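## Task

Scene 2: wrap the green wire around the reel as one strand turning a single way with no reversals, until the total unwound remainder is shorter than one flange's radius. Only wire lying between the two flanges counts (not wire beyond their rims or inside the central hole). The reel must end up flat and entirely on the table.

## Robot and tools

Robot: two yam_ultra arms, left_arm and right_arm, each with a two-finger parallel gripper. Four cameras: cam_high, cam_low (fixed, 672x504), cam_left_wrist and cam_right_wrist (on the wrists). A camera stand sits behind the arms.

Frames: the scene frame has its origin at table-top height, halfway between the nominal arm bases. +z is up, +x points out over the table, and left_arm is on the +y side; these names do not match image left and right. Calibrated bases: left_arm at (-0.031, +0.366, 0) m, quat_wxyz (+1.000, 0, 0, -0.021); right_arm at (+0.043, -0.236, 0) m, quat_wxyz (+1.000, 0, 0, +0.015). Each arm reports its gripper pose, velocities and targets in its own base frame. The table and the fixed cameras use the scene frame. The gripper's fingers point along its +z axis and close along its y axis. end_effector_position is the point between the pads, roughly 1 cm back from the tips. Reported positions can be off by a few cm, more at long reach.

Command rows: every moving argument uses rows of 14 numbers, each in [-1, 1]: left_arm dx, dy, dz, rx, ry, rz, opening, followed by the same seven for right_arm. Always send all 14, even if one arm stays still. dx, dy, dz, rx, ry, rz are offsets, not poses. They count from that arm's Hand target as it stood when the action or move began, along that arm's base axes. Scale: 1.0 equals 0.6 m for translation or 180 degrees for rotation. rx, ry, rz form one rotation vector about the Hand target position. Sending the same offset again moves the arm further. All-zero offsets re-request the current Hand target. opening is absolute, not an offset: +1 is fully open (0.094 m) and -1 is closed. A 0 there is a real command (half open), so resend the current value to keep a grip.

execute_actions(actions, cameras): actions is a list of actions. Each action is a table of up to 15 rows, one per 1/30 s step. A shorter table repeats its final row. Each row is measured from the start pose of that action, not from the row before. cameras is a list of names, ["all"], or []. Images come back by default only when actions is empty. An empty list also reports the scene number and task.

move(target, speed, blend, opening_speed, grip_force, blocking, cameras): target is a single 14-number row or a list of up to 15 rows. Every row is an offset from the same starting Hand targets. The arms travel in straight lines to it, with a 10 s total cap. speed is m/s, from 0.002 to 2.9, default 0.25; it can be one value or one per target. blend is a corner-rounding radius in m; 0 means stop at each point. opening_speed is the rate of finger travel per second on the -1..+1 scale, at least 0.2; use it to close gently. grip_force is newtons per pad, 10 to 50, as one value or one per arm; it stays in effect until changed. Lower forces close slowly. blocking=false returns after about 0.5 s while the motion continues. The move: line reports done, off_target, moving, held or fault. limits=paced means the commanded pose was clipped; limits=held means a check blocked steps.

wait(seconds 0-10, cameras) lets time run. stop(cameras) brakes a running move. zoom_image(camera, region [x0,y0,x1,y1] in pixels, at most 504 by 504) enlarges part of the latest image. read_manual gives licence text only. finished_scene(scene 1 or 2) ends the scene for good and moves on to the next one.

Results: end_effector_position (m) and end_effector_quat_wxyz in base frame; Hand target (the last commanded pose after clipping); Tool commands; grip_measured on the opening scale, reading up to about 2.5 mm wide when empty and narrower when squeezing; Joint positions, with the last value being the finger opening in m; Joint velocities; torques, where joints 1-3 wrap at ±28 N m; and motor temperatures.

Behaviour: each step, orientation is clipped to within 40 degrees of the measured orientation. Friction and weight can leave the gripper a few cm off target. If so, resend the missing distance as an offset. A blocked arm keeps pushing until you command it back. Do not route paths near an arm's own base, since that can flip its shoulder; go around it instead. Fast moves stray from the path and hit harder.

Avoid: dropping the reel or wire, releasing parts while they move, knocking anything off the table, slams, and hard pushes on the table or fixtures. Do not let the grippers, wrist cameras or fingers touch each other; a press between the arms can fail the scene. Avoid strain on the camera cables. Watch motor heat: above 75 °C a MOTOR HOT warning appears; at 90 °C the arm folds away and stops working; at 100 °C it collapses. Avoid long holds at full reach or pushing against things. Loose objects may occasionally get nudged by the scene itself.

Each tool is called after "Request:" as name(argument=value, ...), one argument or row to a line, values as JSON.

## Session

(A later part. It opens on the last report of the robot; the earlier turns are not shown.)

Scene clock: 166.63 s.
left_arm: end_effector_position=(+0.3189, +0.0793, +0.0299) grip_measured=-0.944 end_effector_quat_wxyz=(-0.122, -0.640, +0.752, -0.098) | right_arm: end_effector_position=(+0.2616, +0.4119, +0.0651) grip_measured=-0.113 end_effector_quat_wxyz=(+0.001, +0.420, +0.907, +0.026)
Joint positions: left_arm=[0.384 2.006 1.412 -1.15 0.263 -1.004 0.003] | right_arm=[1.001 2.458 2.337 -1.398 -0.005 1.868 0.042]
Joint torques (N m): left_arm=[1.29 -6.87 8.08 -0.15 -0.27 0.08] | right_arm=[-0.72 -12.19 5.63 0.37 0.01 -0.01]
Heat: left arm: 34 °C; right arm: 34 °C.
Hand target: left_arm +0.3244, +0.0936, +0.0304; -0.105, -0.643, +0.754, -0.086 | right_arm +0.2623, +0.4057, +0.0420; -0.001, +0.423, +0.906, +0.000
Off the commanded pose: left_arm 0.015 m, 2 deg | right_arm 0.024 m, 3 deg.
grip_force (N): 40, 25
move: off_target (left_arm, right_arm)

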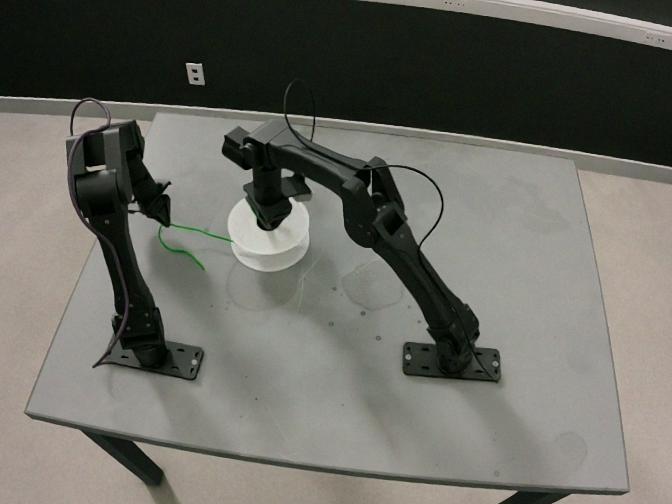

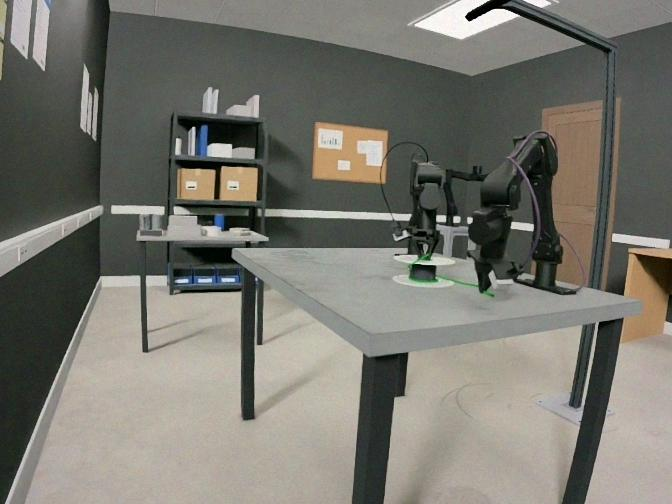

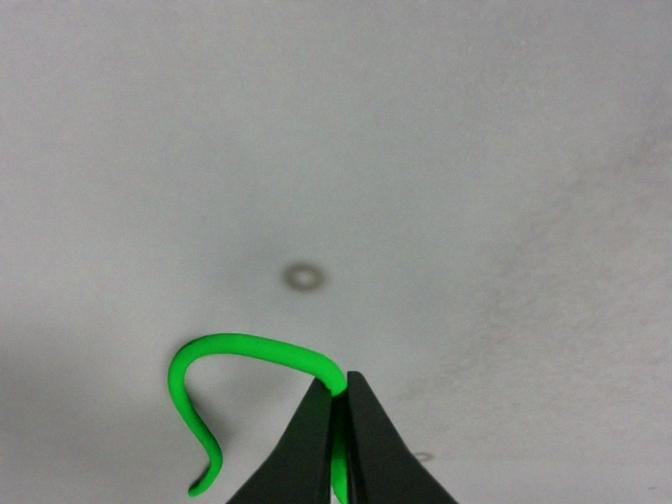

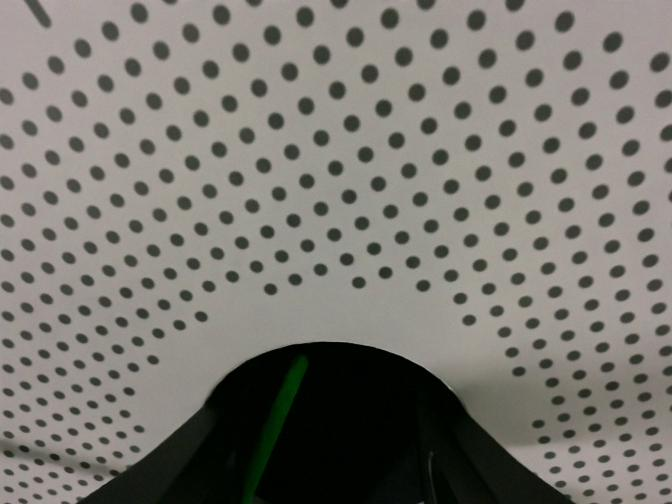

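Request:
move(
  target=[0.0,0.08,0.01,0,0,0,-1, 0,0,0,0,0,0,0.02],
  speed=0.05,
  cameras=["cam_right_wrist","cam_high","cam_low"],
)

Request:
zoom_image(
  camera="cam_high",
  region=[140, 170, 330, 300],
)

Request:
zoom_image(
  camera="cam_low",
  region=[370, 220, 510, 310],
)

Scene clock: 170.80 s.
left_arm: end_effector_position=(+0.3176, +0.1341, +0.0365) grip_measured=-0.944 end_effector_quat_wxyz=(-0.117, -0.644, +0.750, -0.089) | right_arm: end_effector_position=(+0.2635, +0.4199, +0.0663) grip_measured=-0.102 end_effector_quat_wxyz=(-0.005, +0.422, +0.905, +0.043)
Joint positions: left_arm=[0.511 2.083 1.559 -1.245 0.22 -0.886 0.003] | right_arm=[1.001 2.458 2.339 -1.369 -0.02 1.875 0.042]
Joint torques (N m): left_arm=[0.35 -7.36 7.73 -0.13 -0.01 0.07] | right_arm=[-0.68 -12.14 5.97 0.14 0.16 -0.11]
Heat: left arm: 34 °C; right arm: 34 °C.
Hand target: left_arm +0.3245, +0.1416, +0.0365; -0.104, -0.643, +0.754, -0.086 | right_arm +0.2623, +0.4058, +0.0420; -0.001, +0.423, +0.906, +0.000
Off the commanded pose: left_arm 0.010 m, 2 deg | right_arm 0.028 m, 5 deg.
grip_force (N): 40, 25
move: off_target (right_arm)
Images, in order (width x height): cam_high 672x504, cam_low 672x504, cam_right_wrist 672x504.

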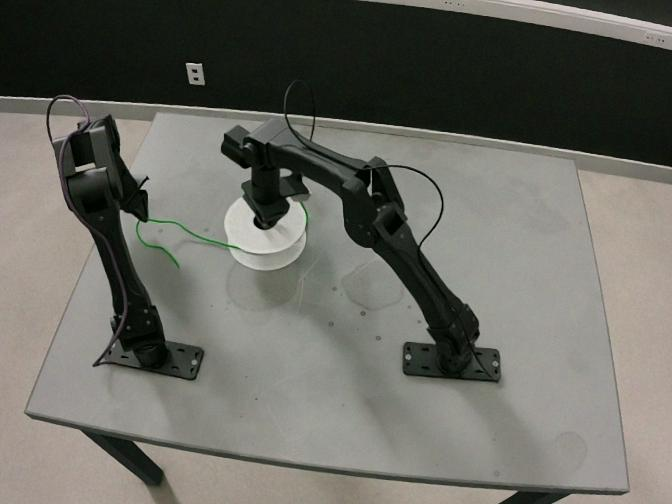

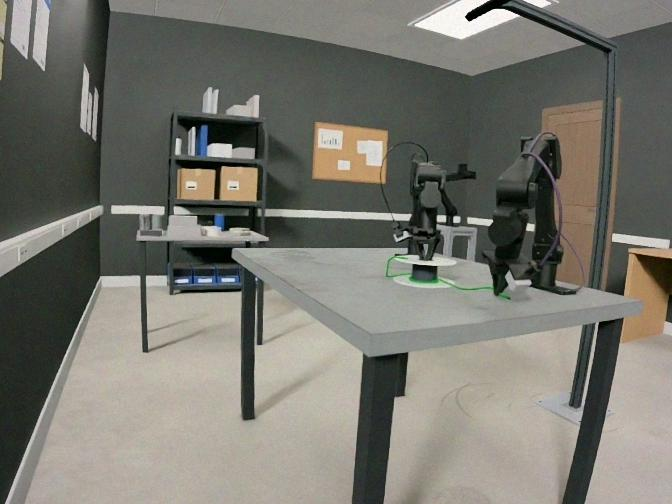

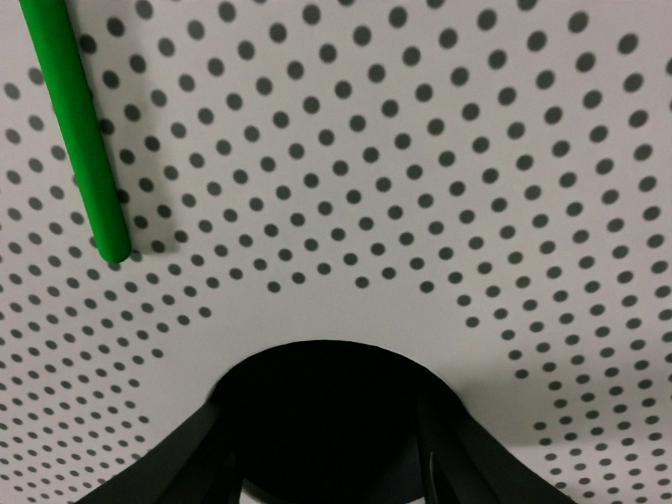

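Scaled by 2.653 from the camera's 672x504 image, which has a finer 960x720 frame.

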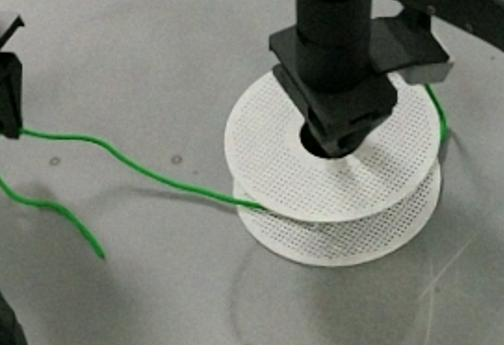

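Scaled by 3.600 from the camera's 672x504 image, which has a finer 960x720 frame.

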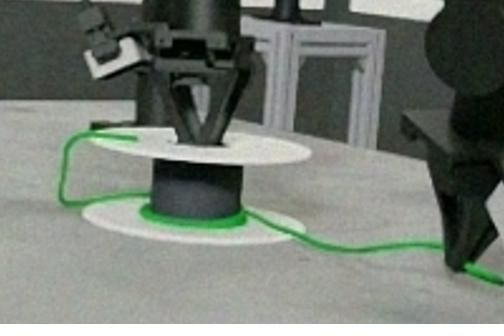

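Request:
move(
  target=[-0.183,0.105,0.01,0,0,0,-1, 0,0,0,0,0,0,0.02],
  speed=0.06,
  cameras=["cam_left_wrist","cam_right_wrist","cam_high","cam_low"],
)

Request:
zoom_image(
  camera="cam_high",
  region=[80, 170, 330, 300],
)

Request:
zoom_image(
  camera="cam_low",
  region=[370, 220, 510, 310],
)

Scene clock: 176.03 s.
left_arm: end_effector_position=(+0.2164, +0.2006, +0.0329) grip_measured=-0.944 end_effector_quat_wxyz=(-0.121, -0.643, +0.750, -0.093) | right_arm: end_effector_position=(+0.2635, +0.4199, +0.0663) grip_measured=-0.102 end_effector_quat_wxyz=(-0.005, +0.422, +0.905, +0.043)
Joint positions: left_arm=[0.837 1.975 1.375 -1.238 0.153 -0.56 0.003] | right_arm=[1.001 2.458 2.339 -1.369 -0.02 1.875 0.042]
Joint torques (N m): left_arm=[0.58 -10.13 4.62 -0.36 0.02 0.07] | right_arm=[-0.64 -12.12 5.9 0.12 0.16 -0.1]
Heat: left arm: 35 °C; right arm: 35 °C.
Hand target: left_arm +0.2146, +0.2046, +0.0424; -0.105, -0.643, +0.754, -0.086 | right_arm +0.2623, +0.4058, +0.0420; -0.001, +0.423, +0.906, +0.000
Off the commanded pose: left_arm 0.011 m, 2 deg | right_arm 0.028 m, 5 deg.
grip_force (N): 40, 25
move: off_target (left_arm, right_arm)

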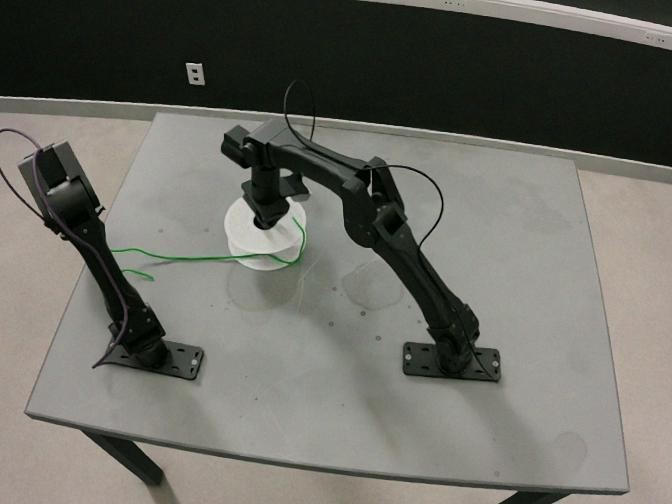

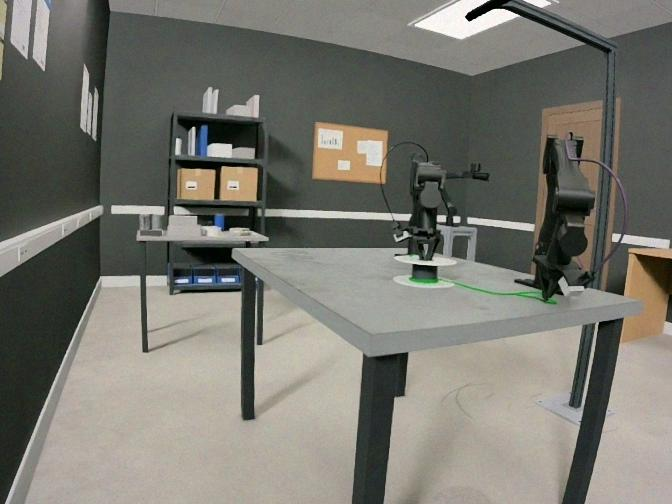

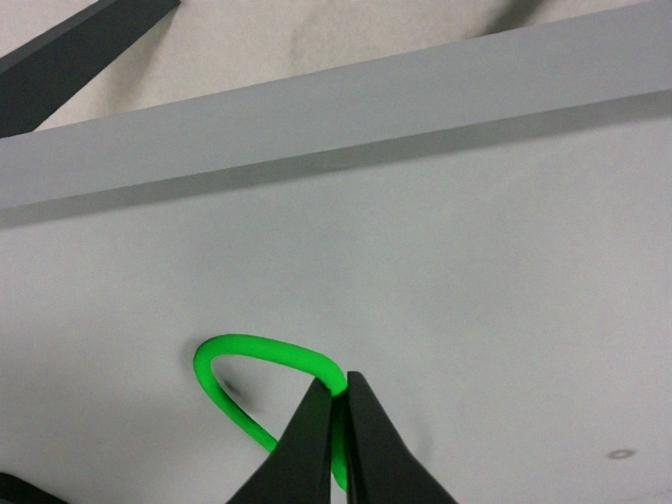

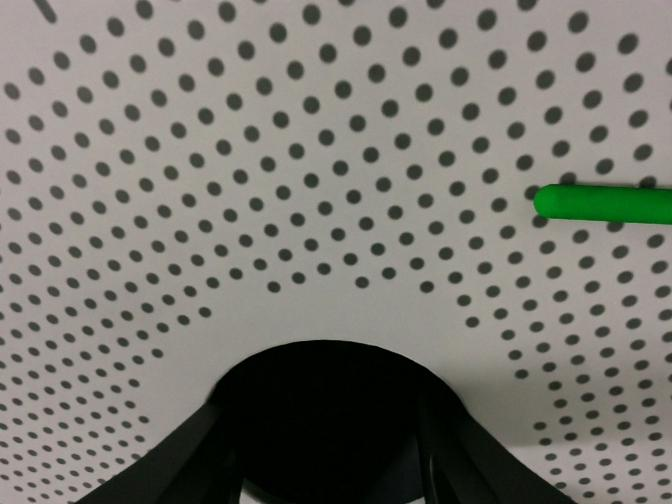

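Scaled by 2.016 from the camera's 672x504 image, which has a finer 960x720 frame.

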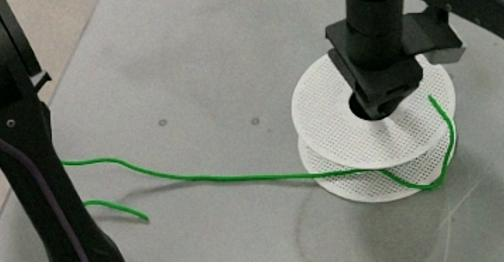

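Scaled by 3.600 from the camera's 672x504 image, which has a finer 960x720 frame.

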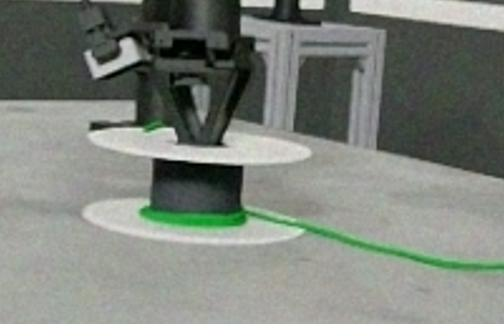

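Request:
move(
  target=[
    [0,0,0,0,0,0,-1, 0.002,0.023,0.04,0,0,0,-0.8],
    [0,0,0,0,0,0,-1, 0,0,0.21,0,0,0,-0.8],
  ],
  speed=[0.05,0.15],
  cameras=["cam_right_wrist","cam_high"],
)

Scene clock: 186.87 s.
left_arm: end_effector_position=(+0.2163, +0.2007, +0.0329) grip_measured=-0.944 end_effector_quat_wxyz=(-0.121, -0.643, +0.750, -0.093) | right_arm: end_effector_position=(+0.2607, +0.4153, +0.1634) grip_measured=-0.798 end_effector_quat_wxyz=(+0.004, +0.420, +0.902, +0.104)
Joint positions: left_arm=[0.837 1.975 1.375 -1.238 0.152 -0.559 0.003] | right_arm=[1.001 2.38 2.581 -1.565 -0.02 1.875 0.009]
Joint torques (N m): left_arm=[0.57 -10.11 4.62 -0.36 -0.04 0.08] | right_arm=[-0.77 -16.1 5.83 0.46 0.12 -0.07]
Heat: left arm: 37 °C; right arm: 36 °C.
Hand target: left_arm +0.2146, +0.2046, +0.0424; -0.105, -0.643, +0.754, -0.086 | right_arm +0.2623, +0.4057, +0.1680; -0.001, +0.423, +0.906, +0.000
Off the commanded pose: left_arm 0.010 m, 2 deg | right_arm 0.011 m, 12 deg.
joint sent to its limit (right arm) — joint 4 (wrist pitch), lower limit. The joint targets are off in orientation, not in position.
grip_force (N): 40, 25
move: off_target (right_arm)
Images, in order (width x height): cam_high 672x504, cam_right_wrist 672x504.

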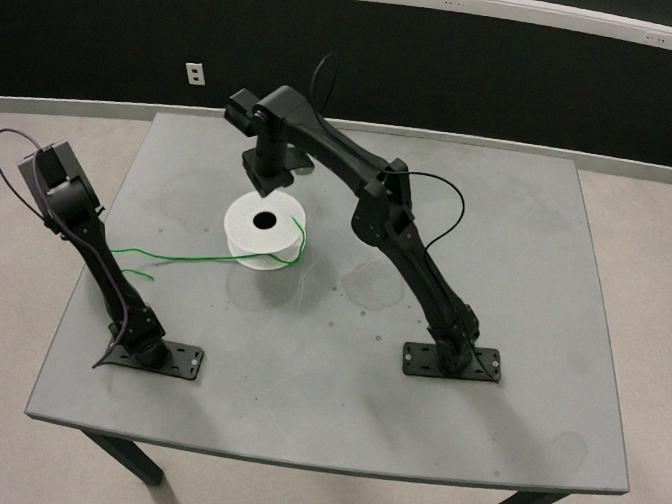

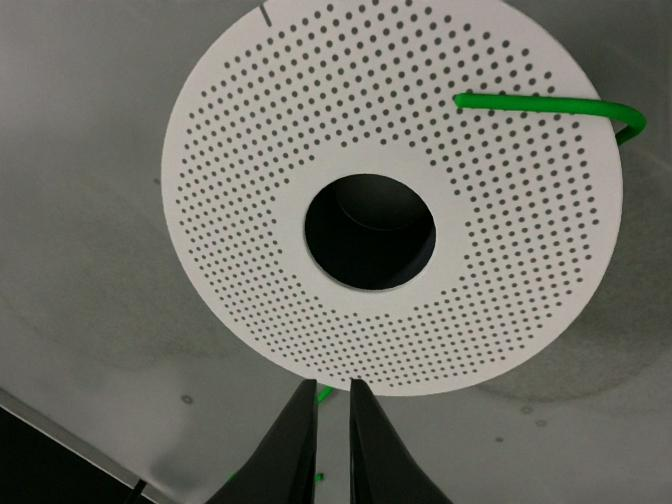

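Request:
move(
  target=[
    [0,0,0,0,0,0,-1, 0.006,-0.088,0,0,0,0.483,-0.6],
    [0,0,0,0,0,0,-1, 0.006,-0.088,-0.065,0,0,0.483,-0.6],
  ],
  speed=[0.4,0.12],
  cameras=["cam_right_wrist"],
)

Scene clock: 254.87 s.
left_arm: end_effector_position=(+0.2163, +0.2007, +0.0329) grip_measured=-0.944 end_effector_quat_wxyz=(-0.121, -0.643, +0.750, -0.093) | right_arm: end_effector_position=(+0.2646, +0.3595, +0.1396) grip_measured=-0.602 end_effector_quat_wxyz=(+0.015, -0.315, +0.949, +0.020)
Joint positions: left_arm=[0.837 1.975 1.375 -1.238 0.152 -0.559 0.003] | right_arm=[0.928 2.285 2.334 -1.572 -0.016 0.286 0.019]
Joint torques (N m): left_arm=[0.57 -10.11 4.6 -0.36 -0.04 0.08] | right_arm=[-0.54 -12.3 6.09 0.18 0.13 -0.09]
Motor temperatures (°C): left_arm=[27 42 30 23 23 24 26] | right_arm=[22 45 27 30 22 24 23]
Heat: left arm: 42 °C; right arm: 45 °C.
Hand target: left_arm +0.2146, +0.2046, +0.0424; -0.105, -0.643, +0.754, -0.086 | right_arm +0.2658, +0.3530, +0.1291; +0.000, -0.317, +0.948, +0.000
Off the commanded pose: left_arm 0.010 m, 2 deg | right_arm 0.013 m, 3 deg.
joint sent to its limit (right arm) — joint 4 (wrist pitch), lower limit. The joint targets still meet the commanded pose.
grip_force (N): 40, 25
move: off_target (right_arm)
Images, in order (width x height): cam_right_wrist 672x504.

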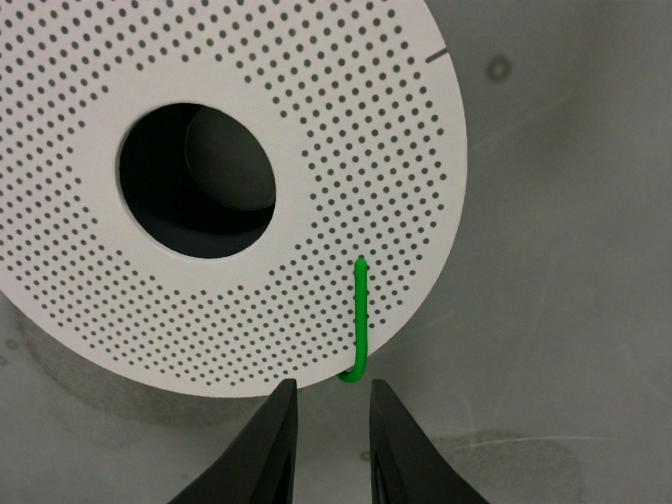

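Request:
move(
  target=[0,0,0,0,0,0,-1, 0.0,-0.019,-0.092,0,0,0,-0.6],
  speed=0.12,
  cameras=["cam_right_wrist"],
)

Scene clock: 259.03 s.
left_arm: end_effector_position=(+0.2163, +0.2007, +0.0329) grip_measured=-0.944 end_effector_quat_wxyz=(-0.121, -0.643, +0.750, -0.093) | right_arm: end_effector_position=(+0.2586, +0.3402, +0.0795) grip_measured=-0.601 end_effector_quat_wxyz=(-0.014, -0.315, +0.949, -0.002)
Joint positions: left_arm=[0.837 1.975 1.375 -1.238 0.152 -0.559 0.003] | right_arm=[0.913 2.231 2.002 -1.368 -0.012 0.272 0.019]
Joint torques (N m): left_arm=[0.54 -10.11 4.62 -0.36 -0.04 0.07] | right_arm=[-0.68 -13.74 4.94 0.67 0.1 -0.13]
Heat: left arm: 42 °C; right arm: 43 °C.
Hand target: left_arm +0.2146, +0.2046, +0.0424; -0.105, -0.643, +0.754, -0.086 | right_arm +0.2659, +0.3416, +0.0739; +0.000, -0.317, +0.948, +0.000
Off the commanded pose: left_arm 0.010 m, 2 deg | right_arm 0.009 m, 2 deg.
grip_force (N): 40, 25
move: done
Images, in order (width x height): cam_right_wrist 672x504.

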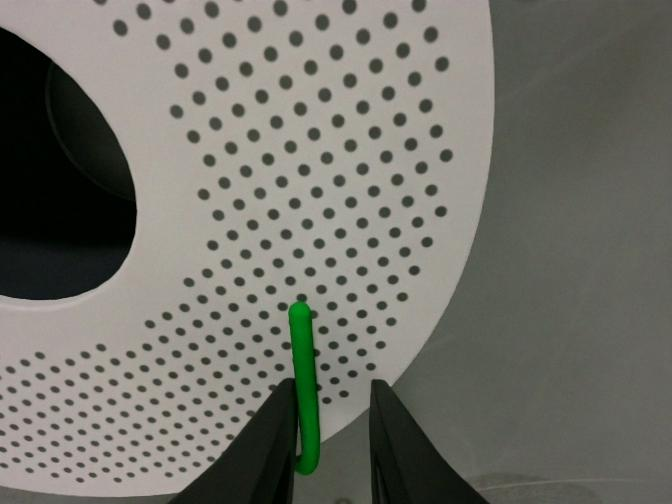

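Request:
move(
  target=[
    [0,0,0,0,0,0,-1, 0.004,0.0225,0,0,0,0,-0.6],
    [0,0,0,0,0,0,-1, 0.004,0.0225,-0.009,0,0,0,-0.6],
  ],
  speed=0.06,
  cameras=["cam_right_wrist"],
)

Scene clock: 261.30 s.
left_arm: end_effector_position=(+0.2163, +0.2007, +0.0329) grip_measured=-0.944 end_effector_quat_wxyz=(-0.121, -0.643, +0.750, -0.093) | right_arm: end_effector_position=(+0.2658, +0.3511, +0.0802) grip_measured=-0.601 end_effector_quat_wxyz=(-0.001, -0.316, +0.949, +0.007)
Joint positions: left_arm=[0.837 1.975 1.375 -1.238 0.152 -0.559 0.003] | right_arm=[0.915 2.256 2.047 -1.356 -0.012 0.272 0.019]
Joint torques (N m): left_arm=[0.55 -10.1 4.6 -0.37 -0.04 0.08] | right_arm=[0.43 -11.45 7.36 0.44 0.1 0.03]
Heat: left arm: 42 °C; right arm: 43 °C.
Hand target: left_arm +0.2146, +0.2046, +0.0424; -0.105, -0.643, +0.754, -0.086 | right_arm +0.2683, +0.3551, +0.0684; +0.000, -0.317, +0.949, +0.000
Off the commanded pose: left_arm 0.010 m, 2 deg | right_arm 0.013 m, 1 deg.
grip_force (N): 40, 25
move: off_target (right_arm)
Images, in order (width x height): cam_right_wrist 672x504.

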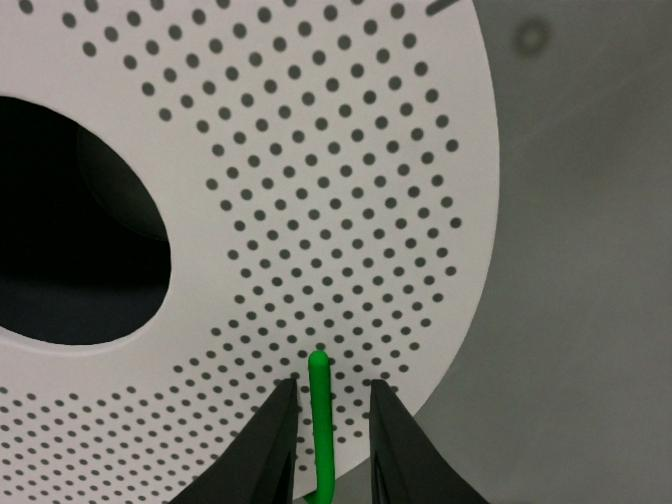

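Request:
move(
  target=[0,0,0,0,0,0,-1, 0.0,0,-0.013,0,0,0,-0.6],
  speed=0.03,
)

Request:
move(
  target=[0,0,0,0,0,0,-1, 0.0,0,0,0,0,0,-1],
  grip_force=[40,40],
  cameras=["cam_right_wrist"],
)

Scene clock: 263.20 s.
left_arm: end_effector_position=(+0.2163, +0.2007, +0.0329) grip_measured=-0.944 end_effector_quat_wxyz=(-0.121, -0.643, +0.750, -0.093) | right_arm: end_effector_position=(+0.2675, +0.3534, +0.0796) grip_measured=-0.601 end_effector_quat_wxyz=(+0.003, -0.316, +0.949, +0.010)
Joint positions: left_arm=[0.837 1.975 1.375 -1.238 0.152 -0.559 0.003] | right_arm=[0.915 2.256 2.044 -1.342 -0.012 0.272 0.019]
Joint torques (N m): left_arm=[0.55 -10.1 4.62 -0.37 -0.04 0.08] | right_arm=[0.51 -11.55 4.93 0.63 0.11 0.05]
Heat: left arm: 42 °C; right arm: 42 °C.
Hand target: left_arm +0.2146, +0.2046, +0.0424; -0.105, -0.643, +0.754, -0.086 | right_arm +0.2683, +0.3551, +0.0606; +0.000, -0.317, +0.949, +0.000
Off the commanded pose: left_arm 0.010 m, 2 deg | right_arm 0.019 m, 1 deg.
grip_force (N): 40, 25
move: off_target (right_arm)

Scene clock: 264.17 s.
left_arm: end_effector_position=(+0.2163, +0.2007, +0.0329) grip_measured=-0.944 end_effector_quat_wxyz=(-0.121, -0.643, +0.750, -0.093) | right_arm: end_effector_position=(+0.2700, +0.3530, +0.0796) grip_measured=-0.917 end_effector_quat_wxyz=(+0.009, -0.316, +0.949, +0.006)
Joint positions: left_arm=[0.837 1.975 1.375 -1.238 0.152 -0.559 0.003] | right_arm=[0.915 2.256 2.044 -1.337 0 0.272 0.004]
Joint torques (N m): left_arm=[0.55 -10.11 4.62 -0.36 -0.04 0.08] | right_arm=[0.46 -11.62 4.97 0.59 -0.05 0.07]
Heat: left arm: 42 °C; right arm: 42 °C.
Hand target: left_arm +0.2146, +0.2046, +0.0424; -0.105, -0.643, +0.754, -0.086 | right_arm +0.2683, +0.3550, +0.0606; +0.000, -0.317, +0.949, +0.000
Off the commanded pose: left_arm 0.010 m, 2 deg | right_arm 0.019 m, 1 deg.
grip_force (N): 40, 40
move: off_target (right_arm)
Images, in order (width x height): cam_right_wrist 672x504.

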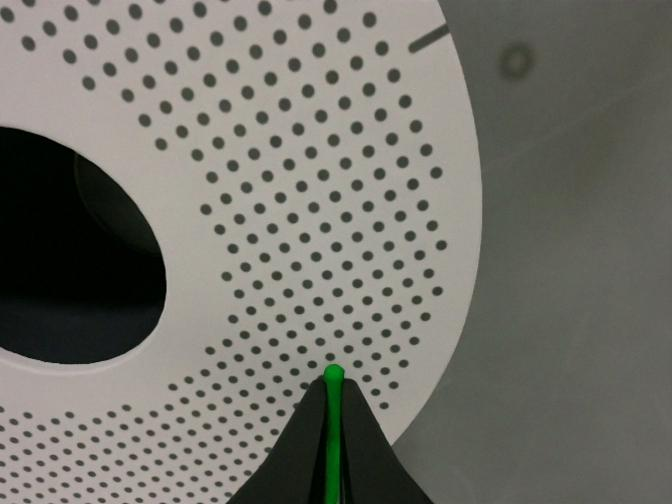

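Request:
move(
  target=[
    [0,0,0,0,0,0,-1, 0.0,-0.042,0.067,0,0,0,-1],
    [0,0,0,0,0,0,-1, 0.007,-0.155,0.067,0,0,0,-1],
    [0,0,0,0,0,0,-1, 0.011,-0.15,-0.015,0,0,0,-1],
  ],
  speed=0.07,
  blend=0.01,
  cameras=["cam_right_wrist","cam_high","cam_low"],
)

Request:
zoom_image(
  camera="cam_high",
  region=[80, 170, 330, 300],
)

Request:
zoom_image(
  camera="cam_low",
  region=[370, 220, 510, 310],
)

Scene clock: 269.30 s.
left_arm: end_effector_position=(+0.2163, +0.2007, +0.0329) grip_measured=-0.944 end_effector_quat_wxyz=(-0.121, -0.643, +0.750, -0.093) | right_arm: end_effector_position=(+0.2745, +0.2681, +0.0558) grip_measured=-0.919 end_effector_quat_wxyz=(+0.003, -0.316, +0.949, +0.001)
Joint positions: left_arm=[0.837 1.975 1.375 -1.238 0.152 -0.559 0.003] | right_arm=[0.771 2.023 1.584 -1.126 0 0.129 0.004]
Joint torques (N m): left_arm=[0.55 -10.11 4.63 -0.36 -0.04 0.08] | right_arm=[-0.73 -11.41 6.12 0.32 -0.02 -0.11]
Heat: left arm: 42 °C; right arm: 42 °C.
Hand target: left_arm +0.2146, +0.2046, +0.0424; -0.105, -0.643, +0.754, -0.086 | right_arm +0.2749, +0.2651, +0.0516; +0.000, -0.317, +0.948, +0.000
Off the commanded pose: left_arm 0.010 m, 2 deg | right_arm 0.005 m, 0 deg.
grip_force (N): 40, 40
move: done
Images, in order (width x height): cam_high 672x504, cam_low 672x504, cam_right_wrist 672x504.

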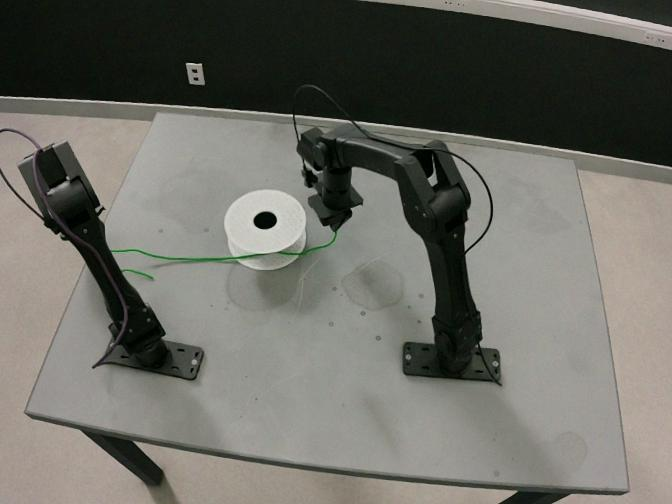

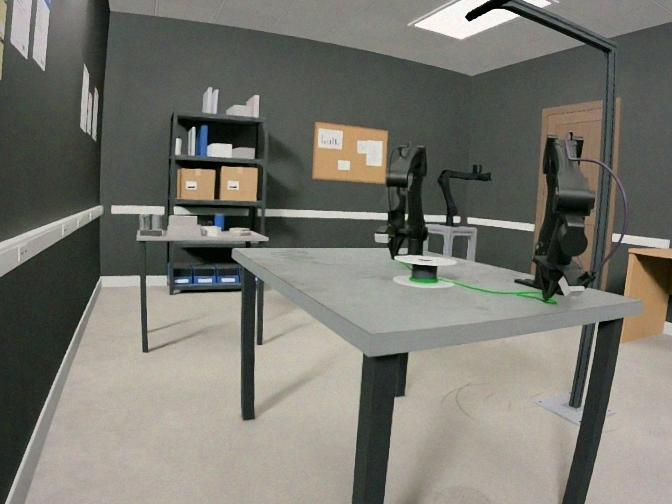

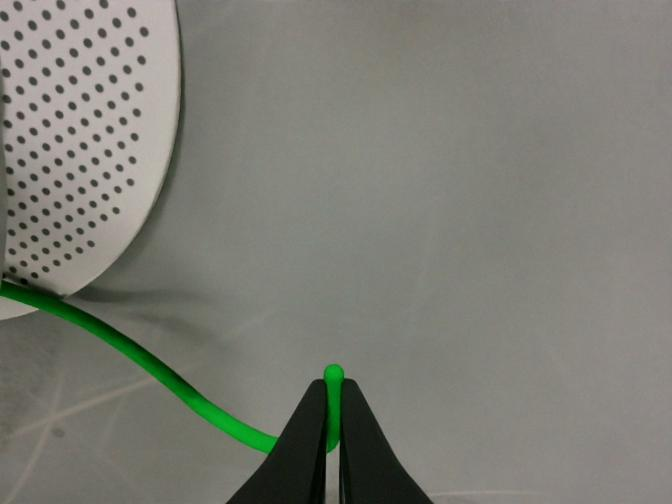

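Scaled by 2.016 from the camera's 672x504 image, which has a finer 960x720 frame.

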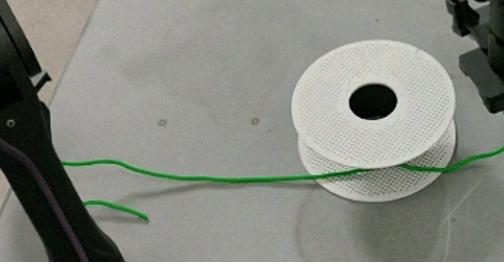

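Scaled by 3.600 from the camera's 672x504 image, which has a finer 960x720 frame.

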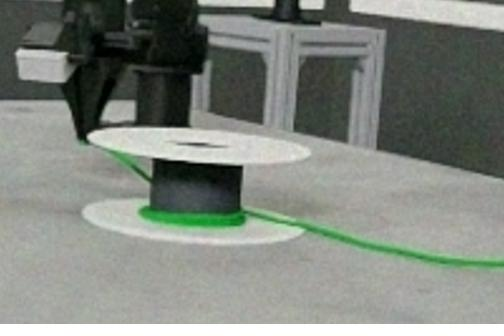

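Request:
move(
  target=[
    [0,0,0,0,0,0,-1, 0.083,0.063,-0.01,0.055,0.042,0,-1],
    [0,0,0,0,0,0,-1, 0.125,0.133,-0.016,0.111,0.0835,0,-1],
  ],
  speed=0.06,
  blend=0.01,
  cameras=["cam_right_wrist","cam_high","cam_low"],
)

Request:
zoom_image(
  camera="cam_high",
  region=[80, 170, 330, 300],
)

Request:
zoom_image(
  camera="cam_low",
  region=[370, 220, 510, 310],
)

Scene clock: 278.40 s.
left_arm: end_effector_position=(+0.2163, +0.2007, +0.0329) grip_measured=-0.944 end_effector_quat_wxyz=(-0.121, -0.643, +0.750, -0.093) | right_arm: end_effector_position=(+0.3488, +0.3434, +0.0457) grip_measured=-0.919 end_effector_quat_wxyz=(-0.061, -0.309, +0.928, +0.197)
Joint positions: left_arm=[0.837 1.975 1.375 -1.238 0.152 -0.559 0.003] | right_arm=[0.626 2.5 2.277 -1.346 -0.415 -0.016 0.004]
Joint torques (N m): left_arm=[0.55 -10.11 4.6 -0.37 -0.04 0.08] | right_arm=[-0.65 -13.44 9.69 0.11 -0.5 -0.09]
Motor temperatures (°C): left_arm=[27 42 30 23 23 24 26] | right_arm=[22 40 27 30 22 24 23]
Heat: left arm: 42 °C; right arm: 40 °C.
Hand target: left_arm +0.2146, +0.2046, +0.0424; -0.105, -0.643, +0.754, -0.086 | right_arm +0.3500, +0.3448, +0.0420; -0.069, -0.309, +0.926, +0.205
Off the commanded pose: left_arm 0.010 m, 2 deg | right_arm 0.004 m, 1 deg.
grip_force (N): 40, 40
move: done
Images, in order (width x height): cam_high 672x504, cam_low 672x504, cam_right_wrist 672x504.

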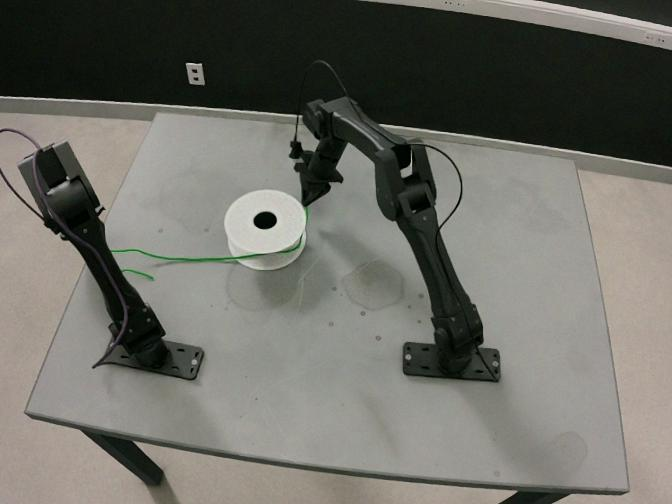

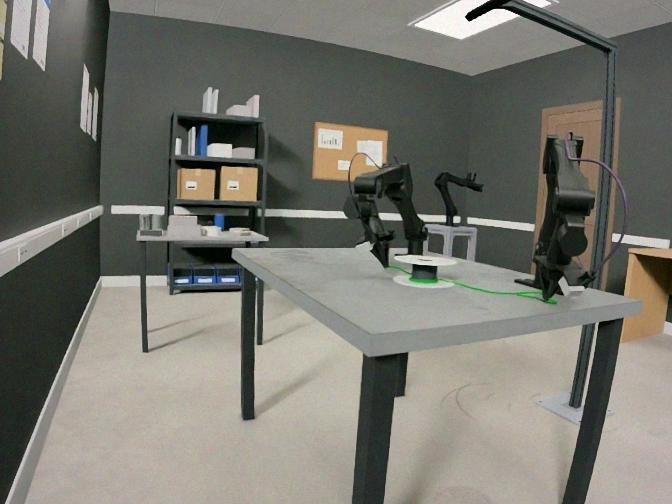

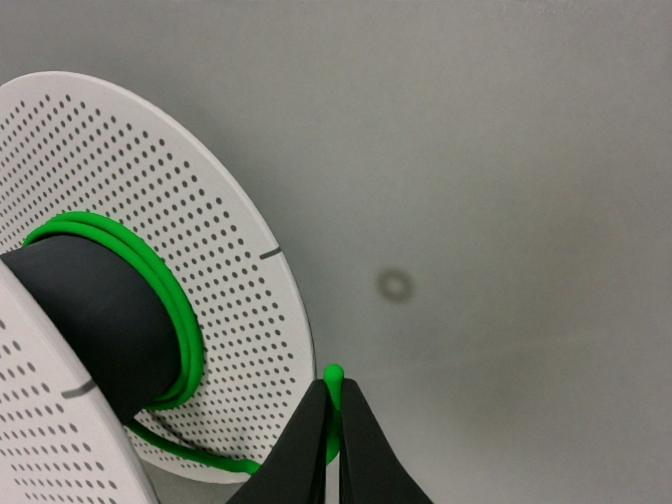

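Scaled by 2.016 from the camera's 672x504 image, which has a finer 960x720 frame.

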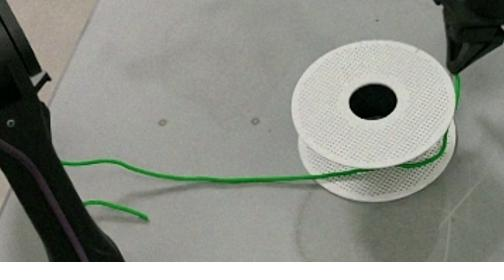

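Scaled by 3.600 from the camera's 672x504 image, which has a finer 960x720 frame.

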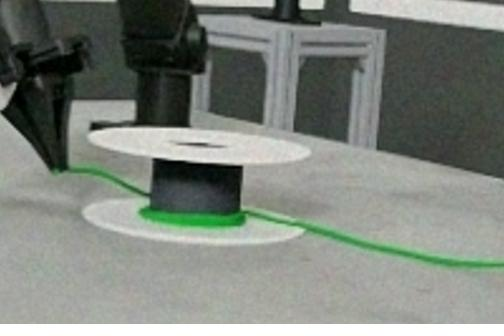

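Request:
move(
  target=[-0.022,0.058,-0.005,0,0,0,-1, 0,0,0,0,0,0,-1],
  speed=0.04,
  cameras=["cam_right_wrist","cam_high","cam_low"],
)

Request:
zoom_image(
  camera="cam_high",
  region=[80, 170, 330, 300],
)

Scene clock: 281.60 s.
left_arm: end_effector_position=(+0.2018, +0.2312, +0.0377) grip_measured=-0.944 end_effector_quat_wxyz=(-0.108, -0.643, +0.753, -0.093) | right_arm: end_effector_position=(+0.3479, +0.3435, +0.0460) grip_measured=-0.919 end_effector_quat_wxyz=(-0.063, -0.309, +0.928, +0.198)
Joint positions: left_arm=[0.928 2 1.436 -1.262 0.133 -0.469 0.003] | right_arm=[0.626 2.5 2.277 -1.349 -0.419 -0.016 0.004]
Joint torques (N m): left_arm=[0.61 -6.79 7.72 -0.4 -0.07 0.08] | right_arm=[-0.64 -13.37 9.7 0.1 -0.45 -0.11]
Heat: left arm: 42 °C; right arm: 39 °C.
Hand target: left_arm +0.2015, +0.2394, +0.0395; -0.104, -0.643, +0.754, -0.086 | right_arm +0.3500, +0.3448, +0.0420; -0.069, -0.309, +0.926, +0.205
Off the commanded pose: left_arm 0.008 m, 1 deg | right_arm 0.005 m, 1 deg.
grip_force (N): 40, 40
move: done
Images, in order (width x height): cam_high 672x504, cam_low 672x504, cam_right_wrist 672x504.

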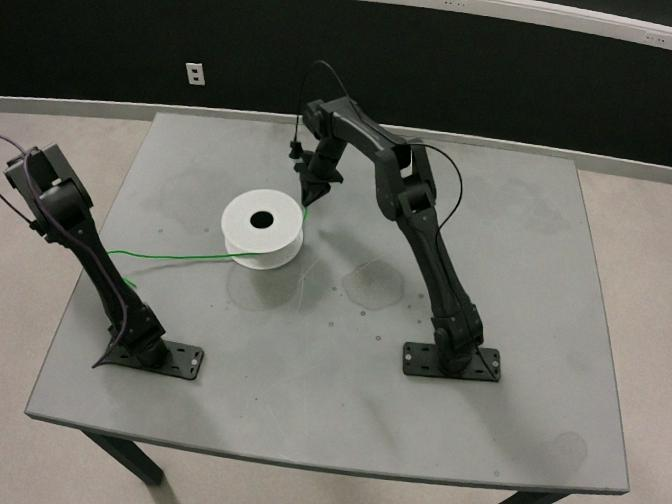

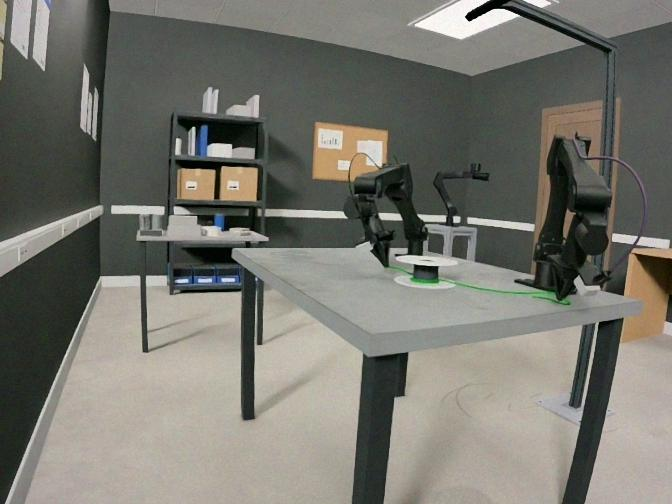

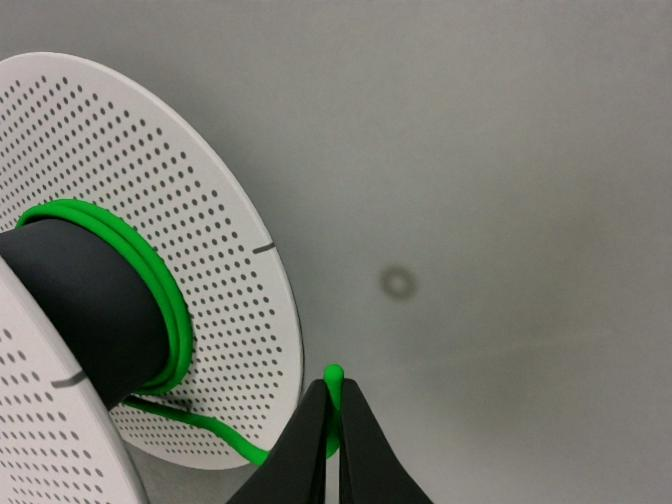

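Scaled by 2.016 from the camera's 672x504 image, which has a finer 960x720 frame.

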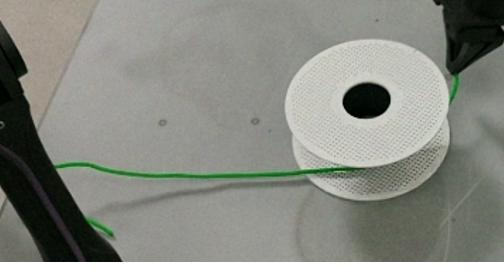

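Request:
move(
  target=[-0.01,0.025,-0.002,0,0,0,-1, -0.006,0.022,0,0,0,0,-1],
  speed=0.03,
  cameras=["cam_right_wrist","cam_high"],
)

Request:
zoom_image(
  camera="cam_high",
  region=[80, 170, 330, 300],
)

Scene clock: 284.00 s.
left_arm: end_effector_position=(+0.1964, +0.2458, +0.0369) grip_measured=-0.944 end_effector_quat_wxyz=(-0.108, -0.643, +0.753, -0.094) | right_arm: end_effector_position=(+0.3480, +0.3541, +0.0465) grip_measured=-0.919 end_effector_quat_wxyz=(-0.059, -0.312, +0.927, +0.200)
Joint positions: left_arm=[0.965 2.034 1.483 -1.279 0.125 -0.432 0.003] | right_arm=[0.643 2.528 2.331 -1.36 -0.42 -0.004 0.004]
Joint torques (N m): left_arm=[0.8 -6.95 7.76 -0.41 -0.11 0.1] | right_arm=[0.2 -13.53 9.62 0.11 -0.48 0.05]
Heat: left arm: 41 °C; right arm: 39 °C.
Hand target: left_arm +0.1956, +0.2544, +0.0383; -0.104, -0.643, +0.754, -0.086 | right_arm +0.3464, +0.3581, +0.0421; -0.069, -0.309, +0.926, +0.205
Off the commanded pose: left_arm 0.009 m, 1 deg | right_arm 0.006 m, 1 deg.
grip_force (N): 40, 40
move: done
Images, in order (width x height): cam_high 672x504, cam_right_wrist 672x504.

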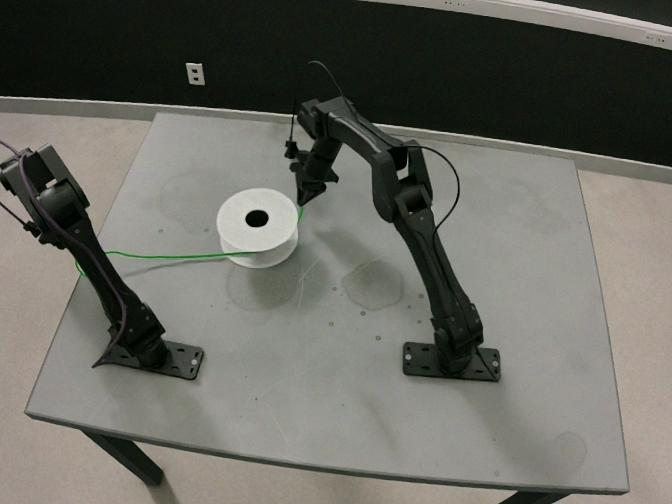

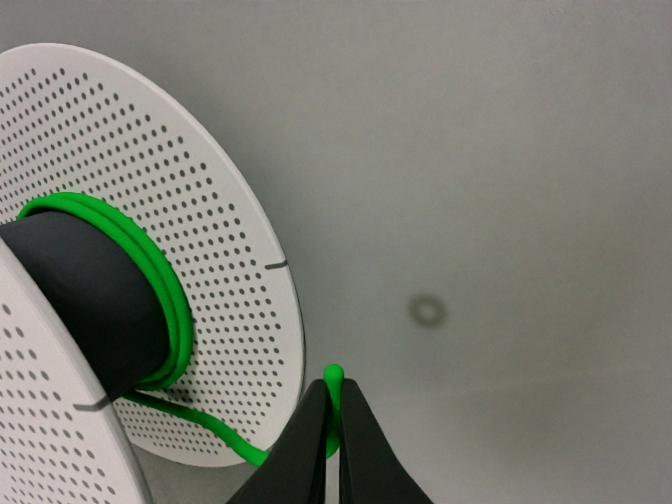

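Scaled by 2.016 from the camera's 672x504 image, which has a finer 960x720 frame.

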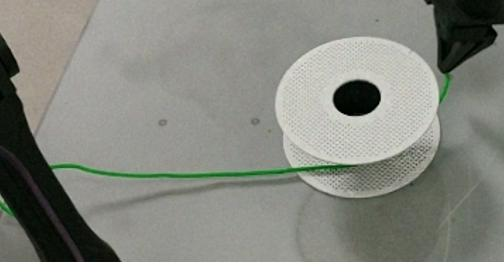

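Request:
move(
  target=[0,0,0,0,0,0,-1, 0.025,0.042,0,0.0,0.0,0,-1],
  speed=0.03,
  cameras=["cam_right_wrist","cam_high"],
)

Request:
zoom_image(
  camera="cam_high",
  region=[80, 170, 330, 300],
)

Scene clock: 286.83 s.
left_arm: end_effector_position=(+0.1963, +0.2458, +0.0369) grip_measured=-0.944 end_effector_quat_wxyz=(-0.108, -0.642, +0.753, -0.094) | right_arm: end_effector_position=(+0.3649, +0.3797, +0.0482) grip_measured=-0.919 end_effector_quat_wxyz=(-0.047, -0.309, +0.927, +0.205)
Joint positions: left_arm=[0.965 2.034 1.483 -1.279 0.125 -0.431 0.003] | right_arm=[0.663 2.782 2.829 -1.564 -0.421 0.031 0.004]
Joint torques (N m): left_arm=[0.81 -6.94 7.76 -0.41 -0.1 0.08] | right_arm=[0.39 -14.46 9.43 0.19 -0.46 0.08]
Heat: left arm: 41 °C; right arm: 39 °C.
Hand target: left_arm +0.1956, +0.2545, +0.0383; -0.104, -0.643, +0.754, -0.086 | right_arm +0.3613, +0.3833, +0.0421; -0.069, -0.310, +0.926, +0.205
Off the commanded pose: left_arm 0.009 m, 1 deg | right_arm 0.008 m, 3 deg.
grip_force (N): 40, 40
move: off_target (right_arm)
Images, in order (width x height): cam_high 672x504, cam_right_wrist 672x504.

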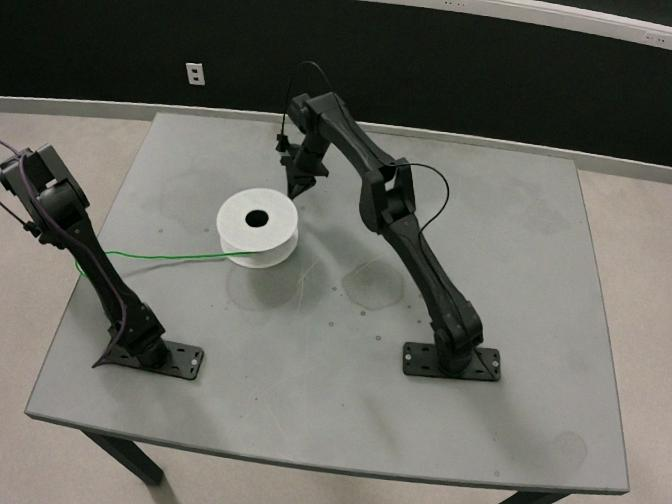

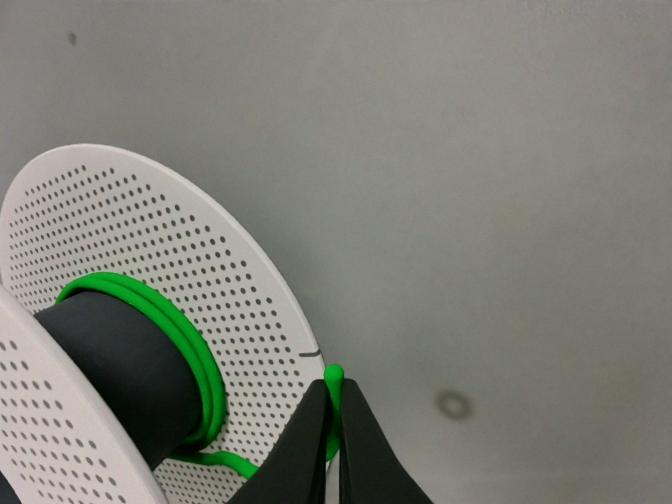

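Scaled by 2.016 from the camera's 672x504 image, which has a finer 960x720 frame.

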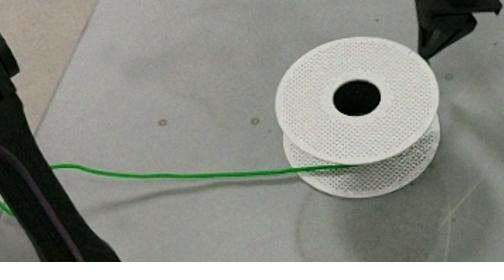

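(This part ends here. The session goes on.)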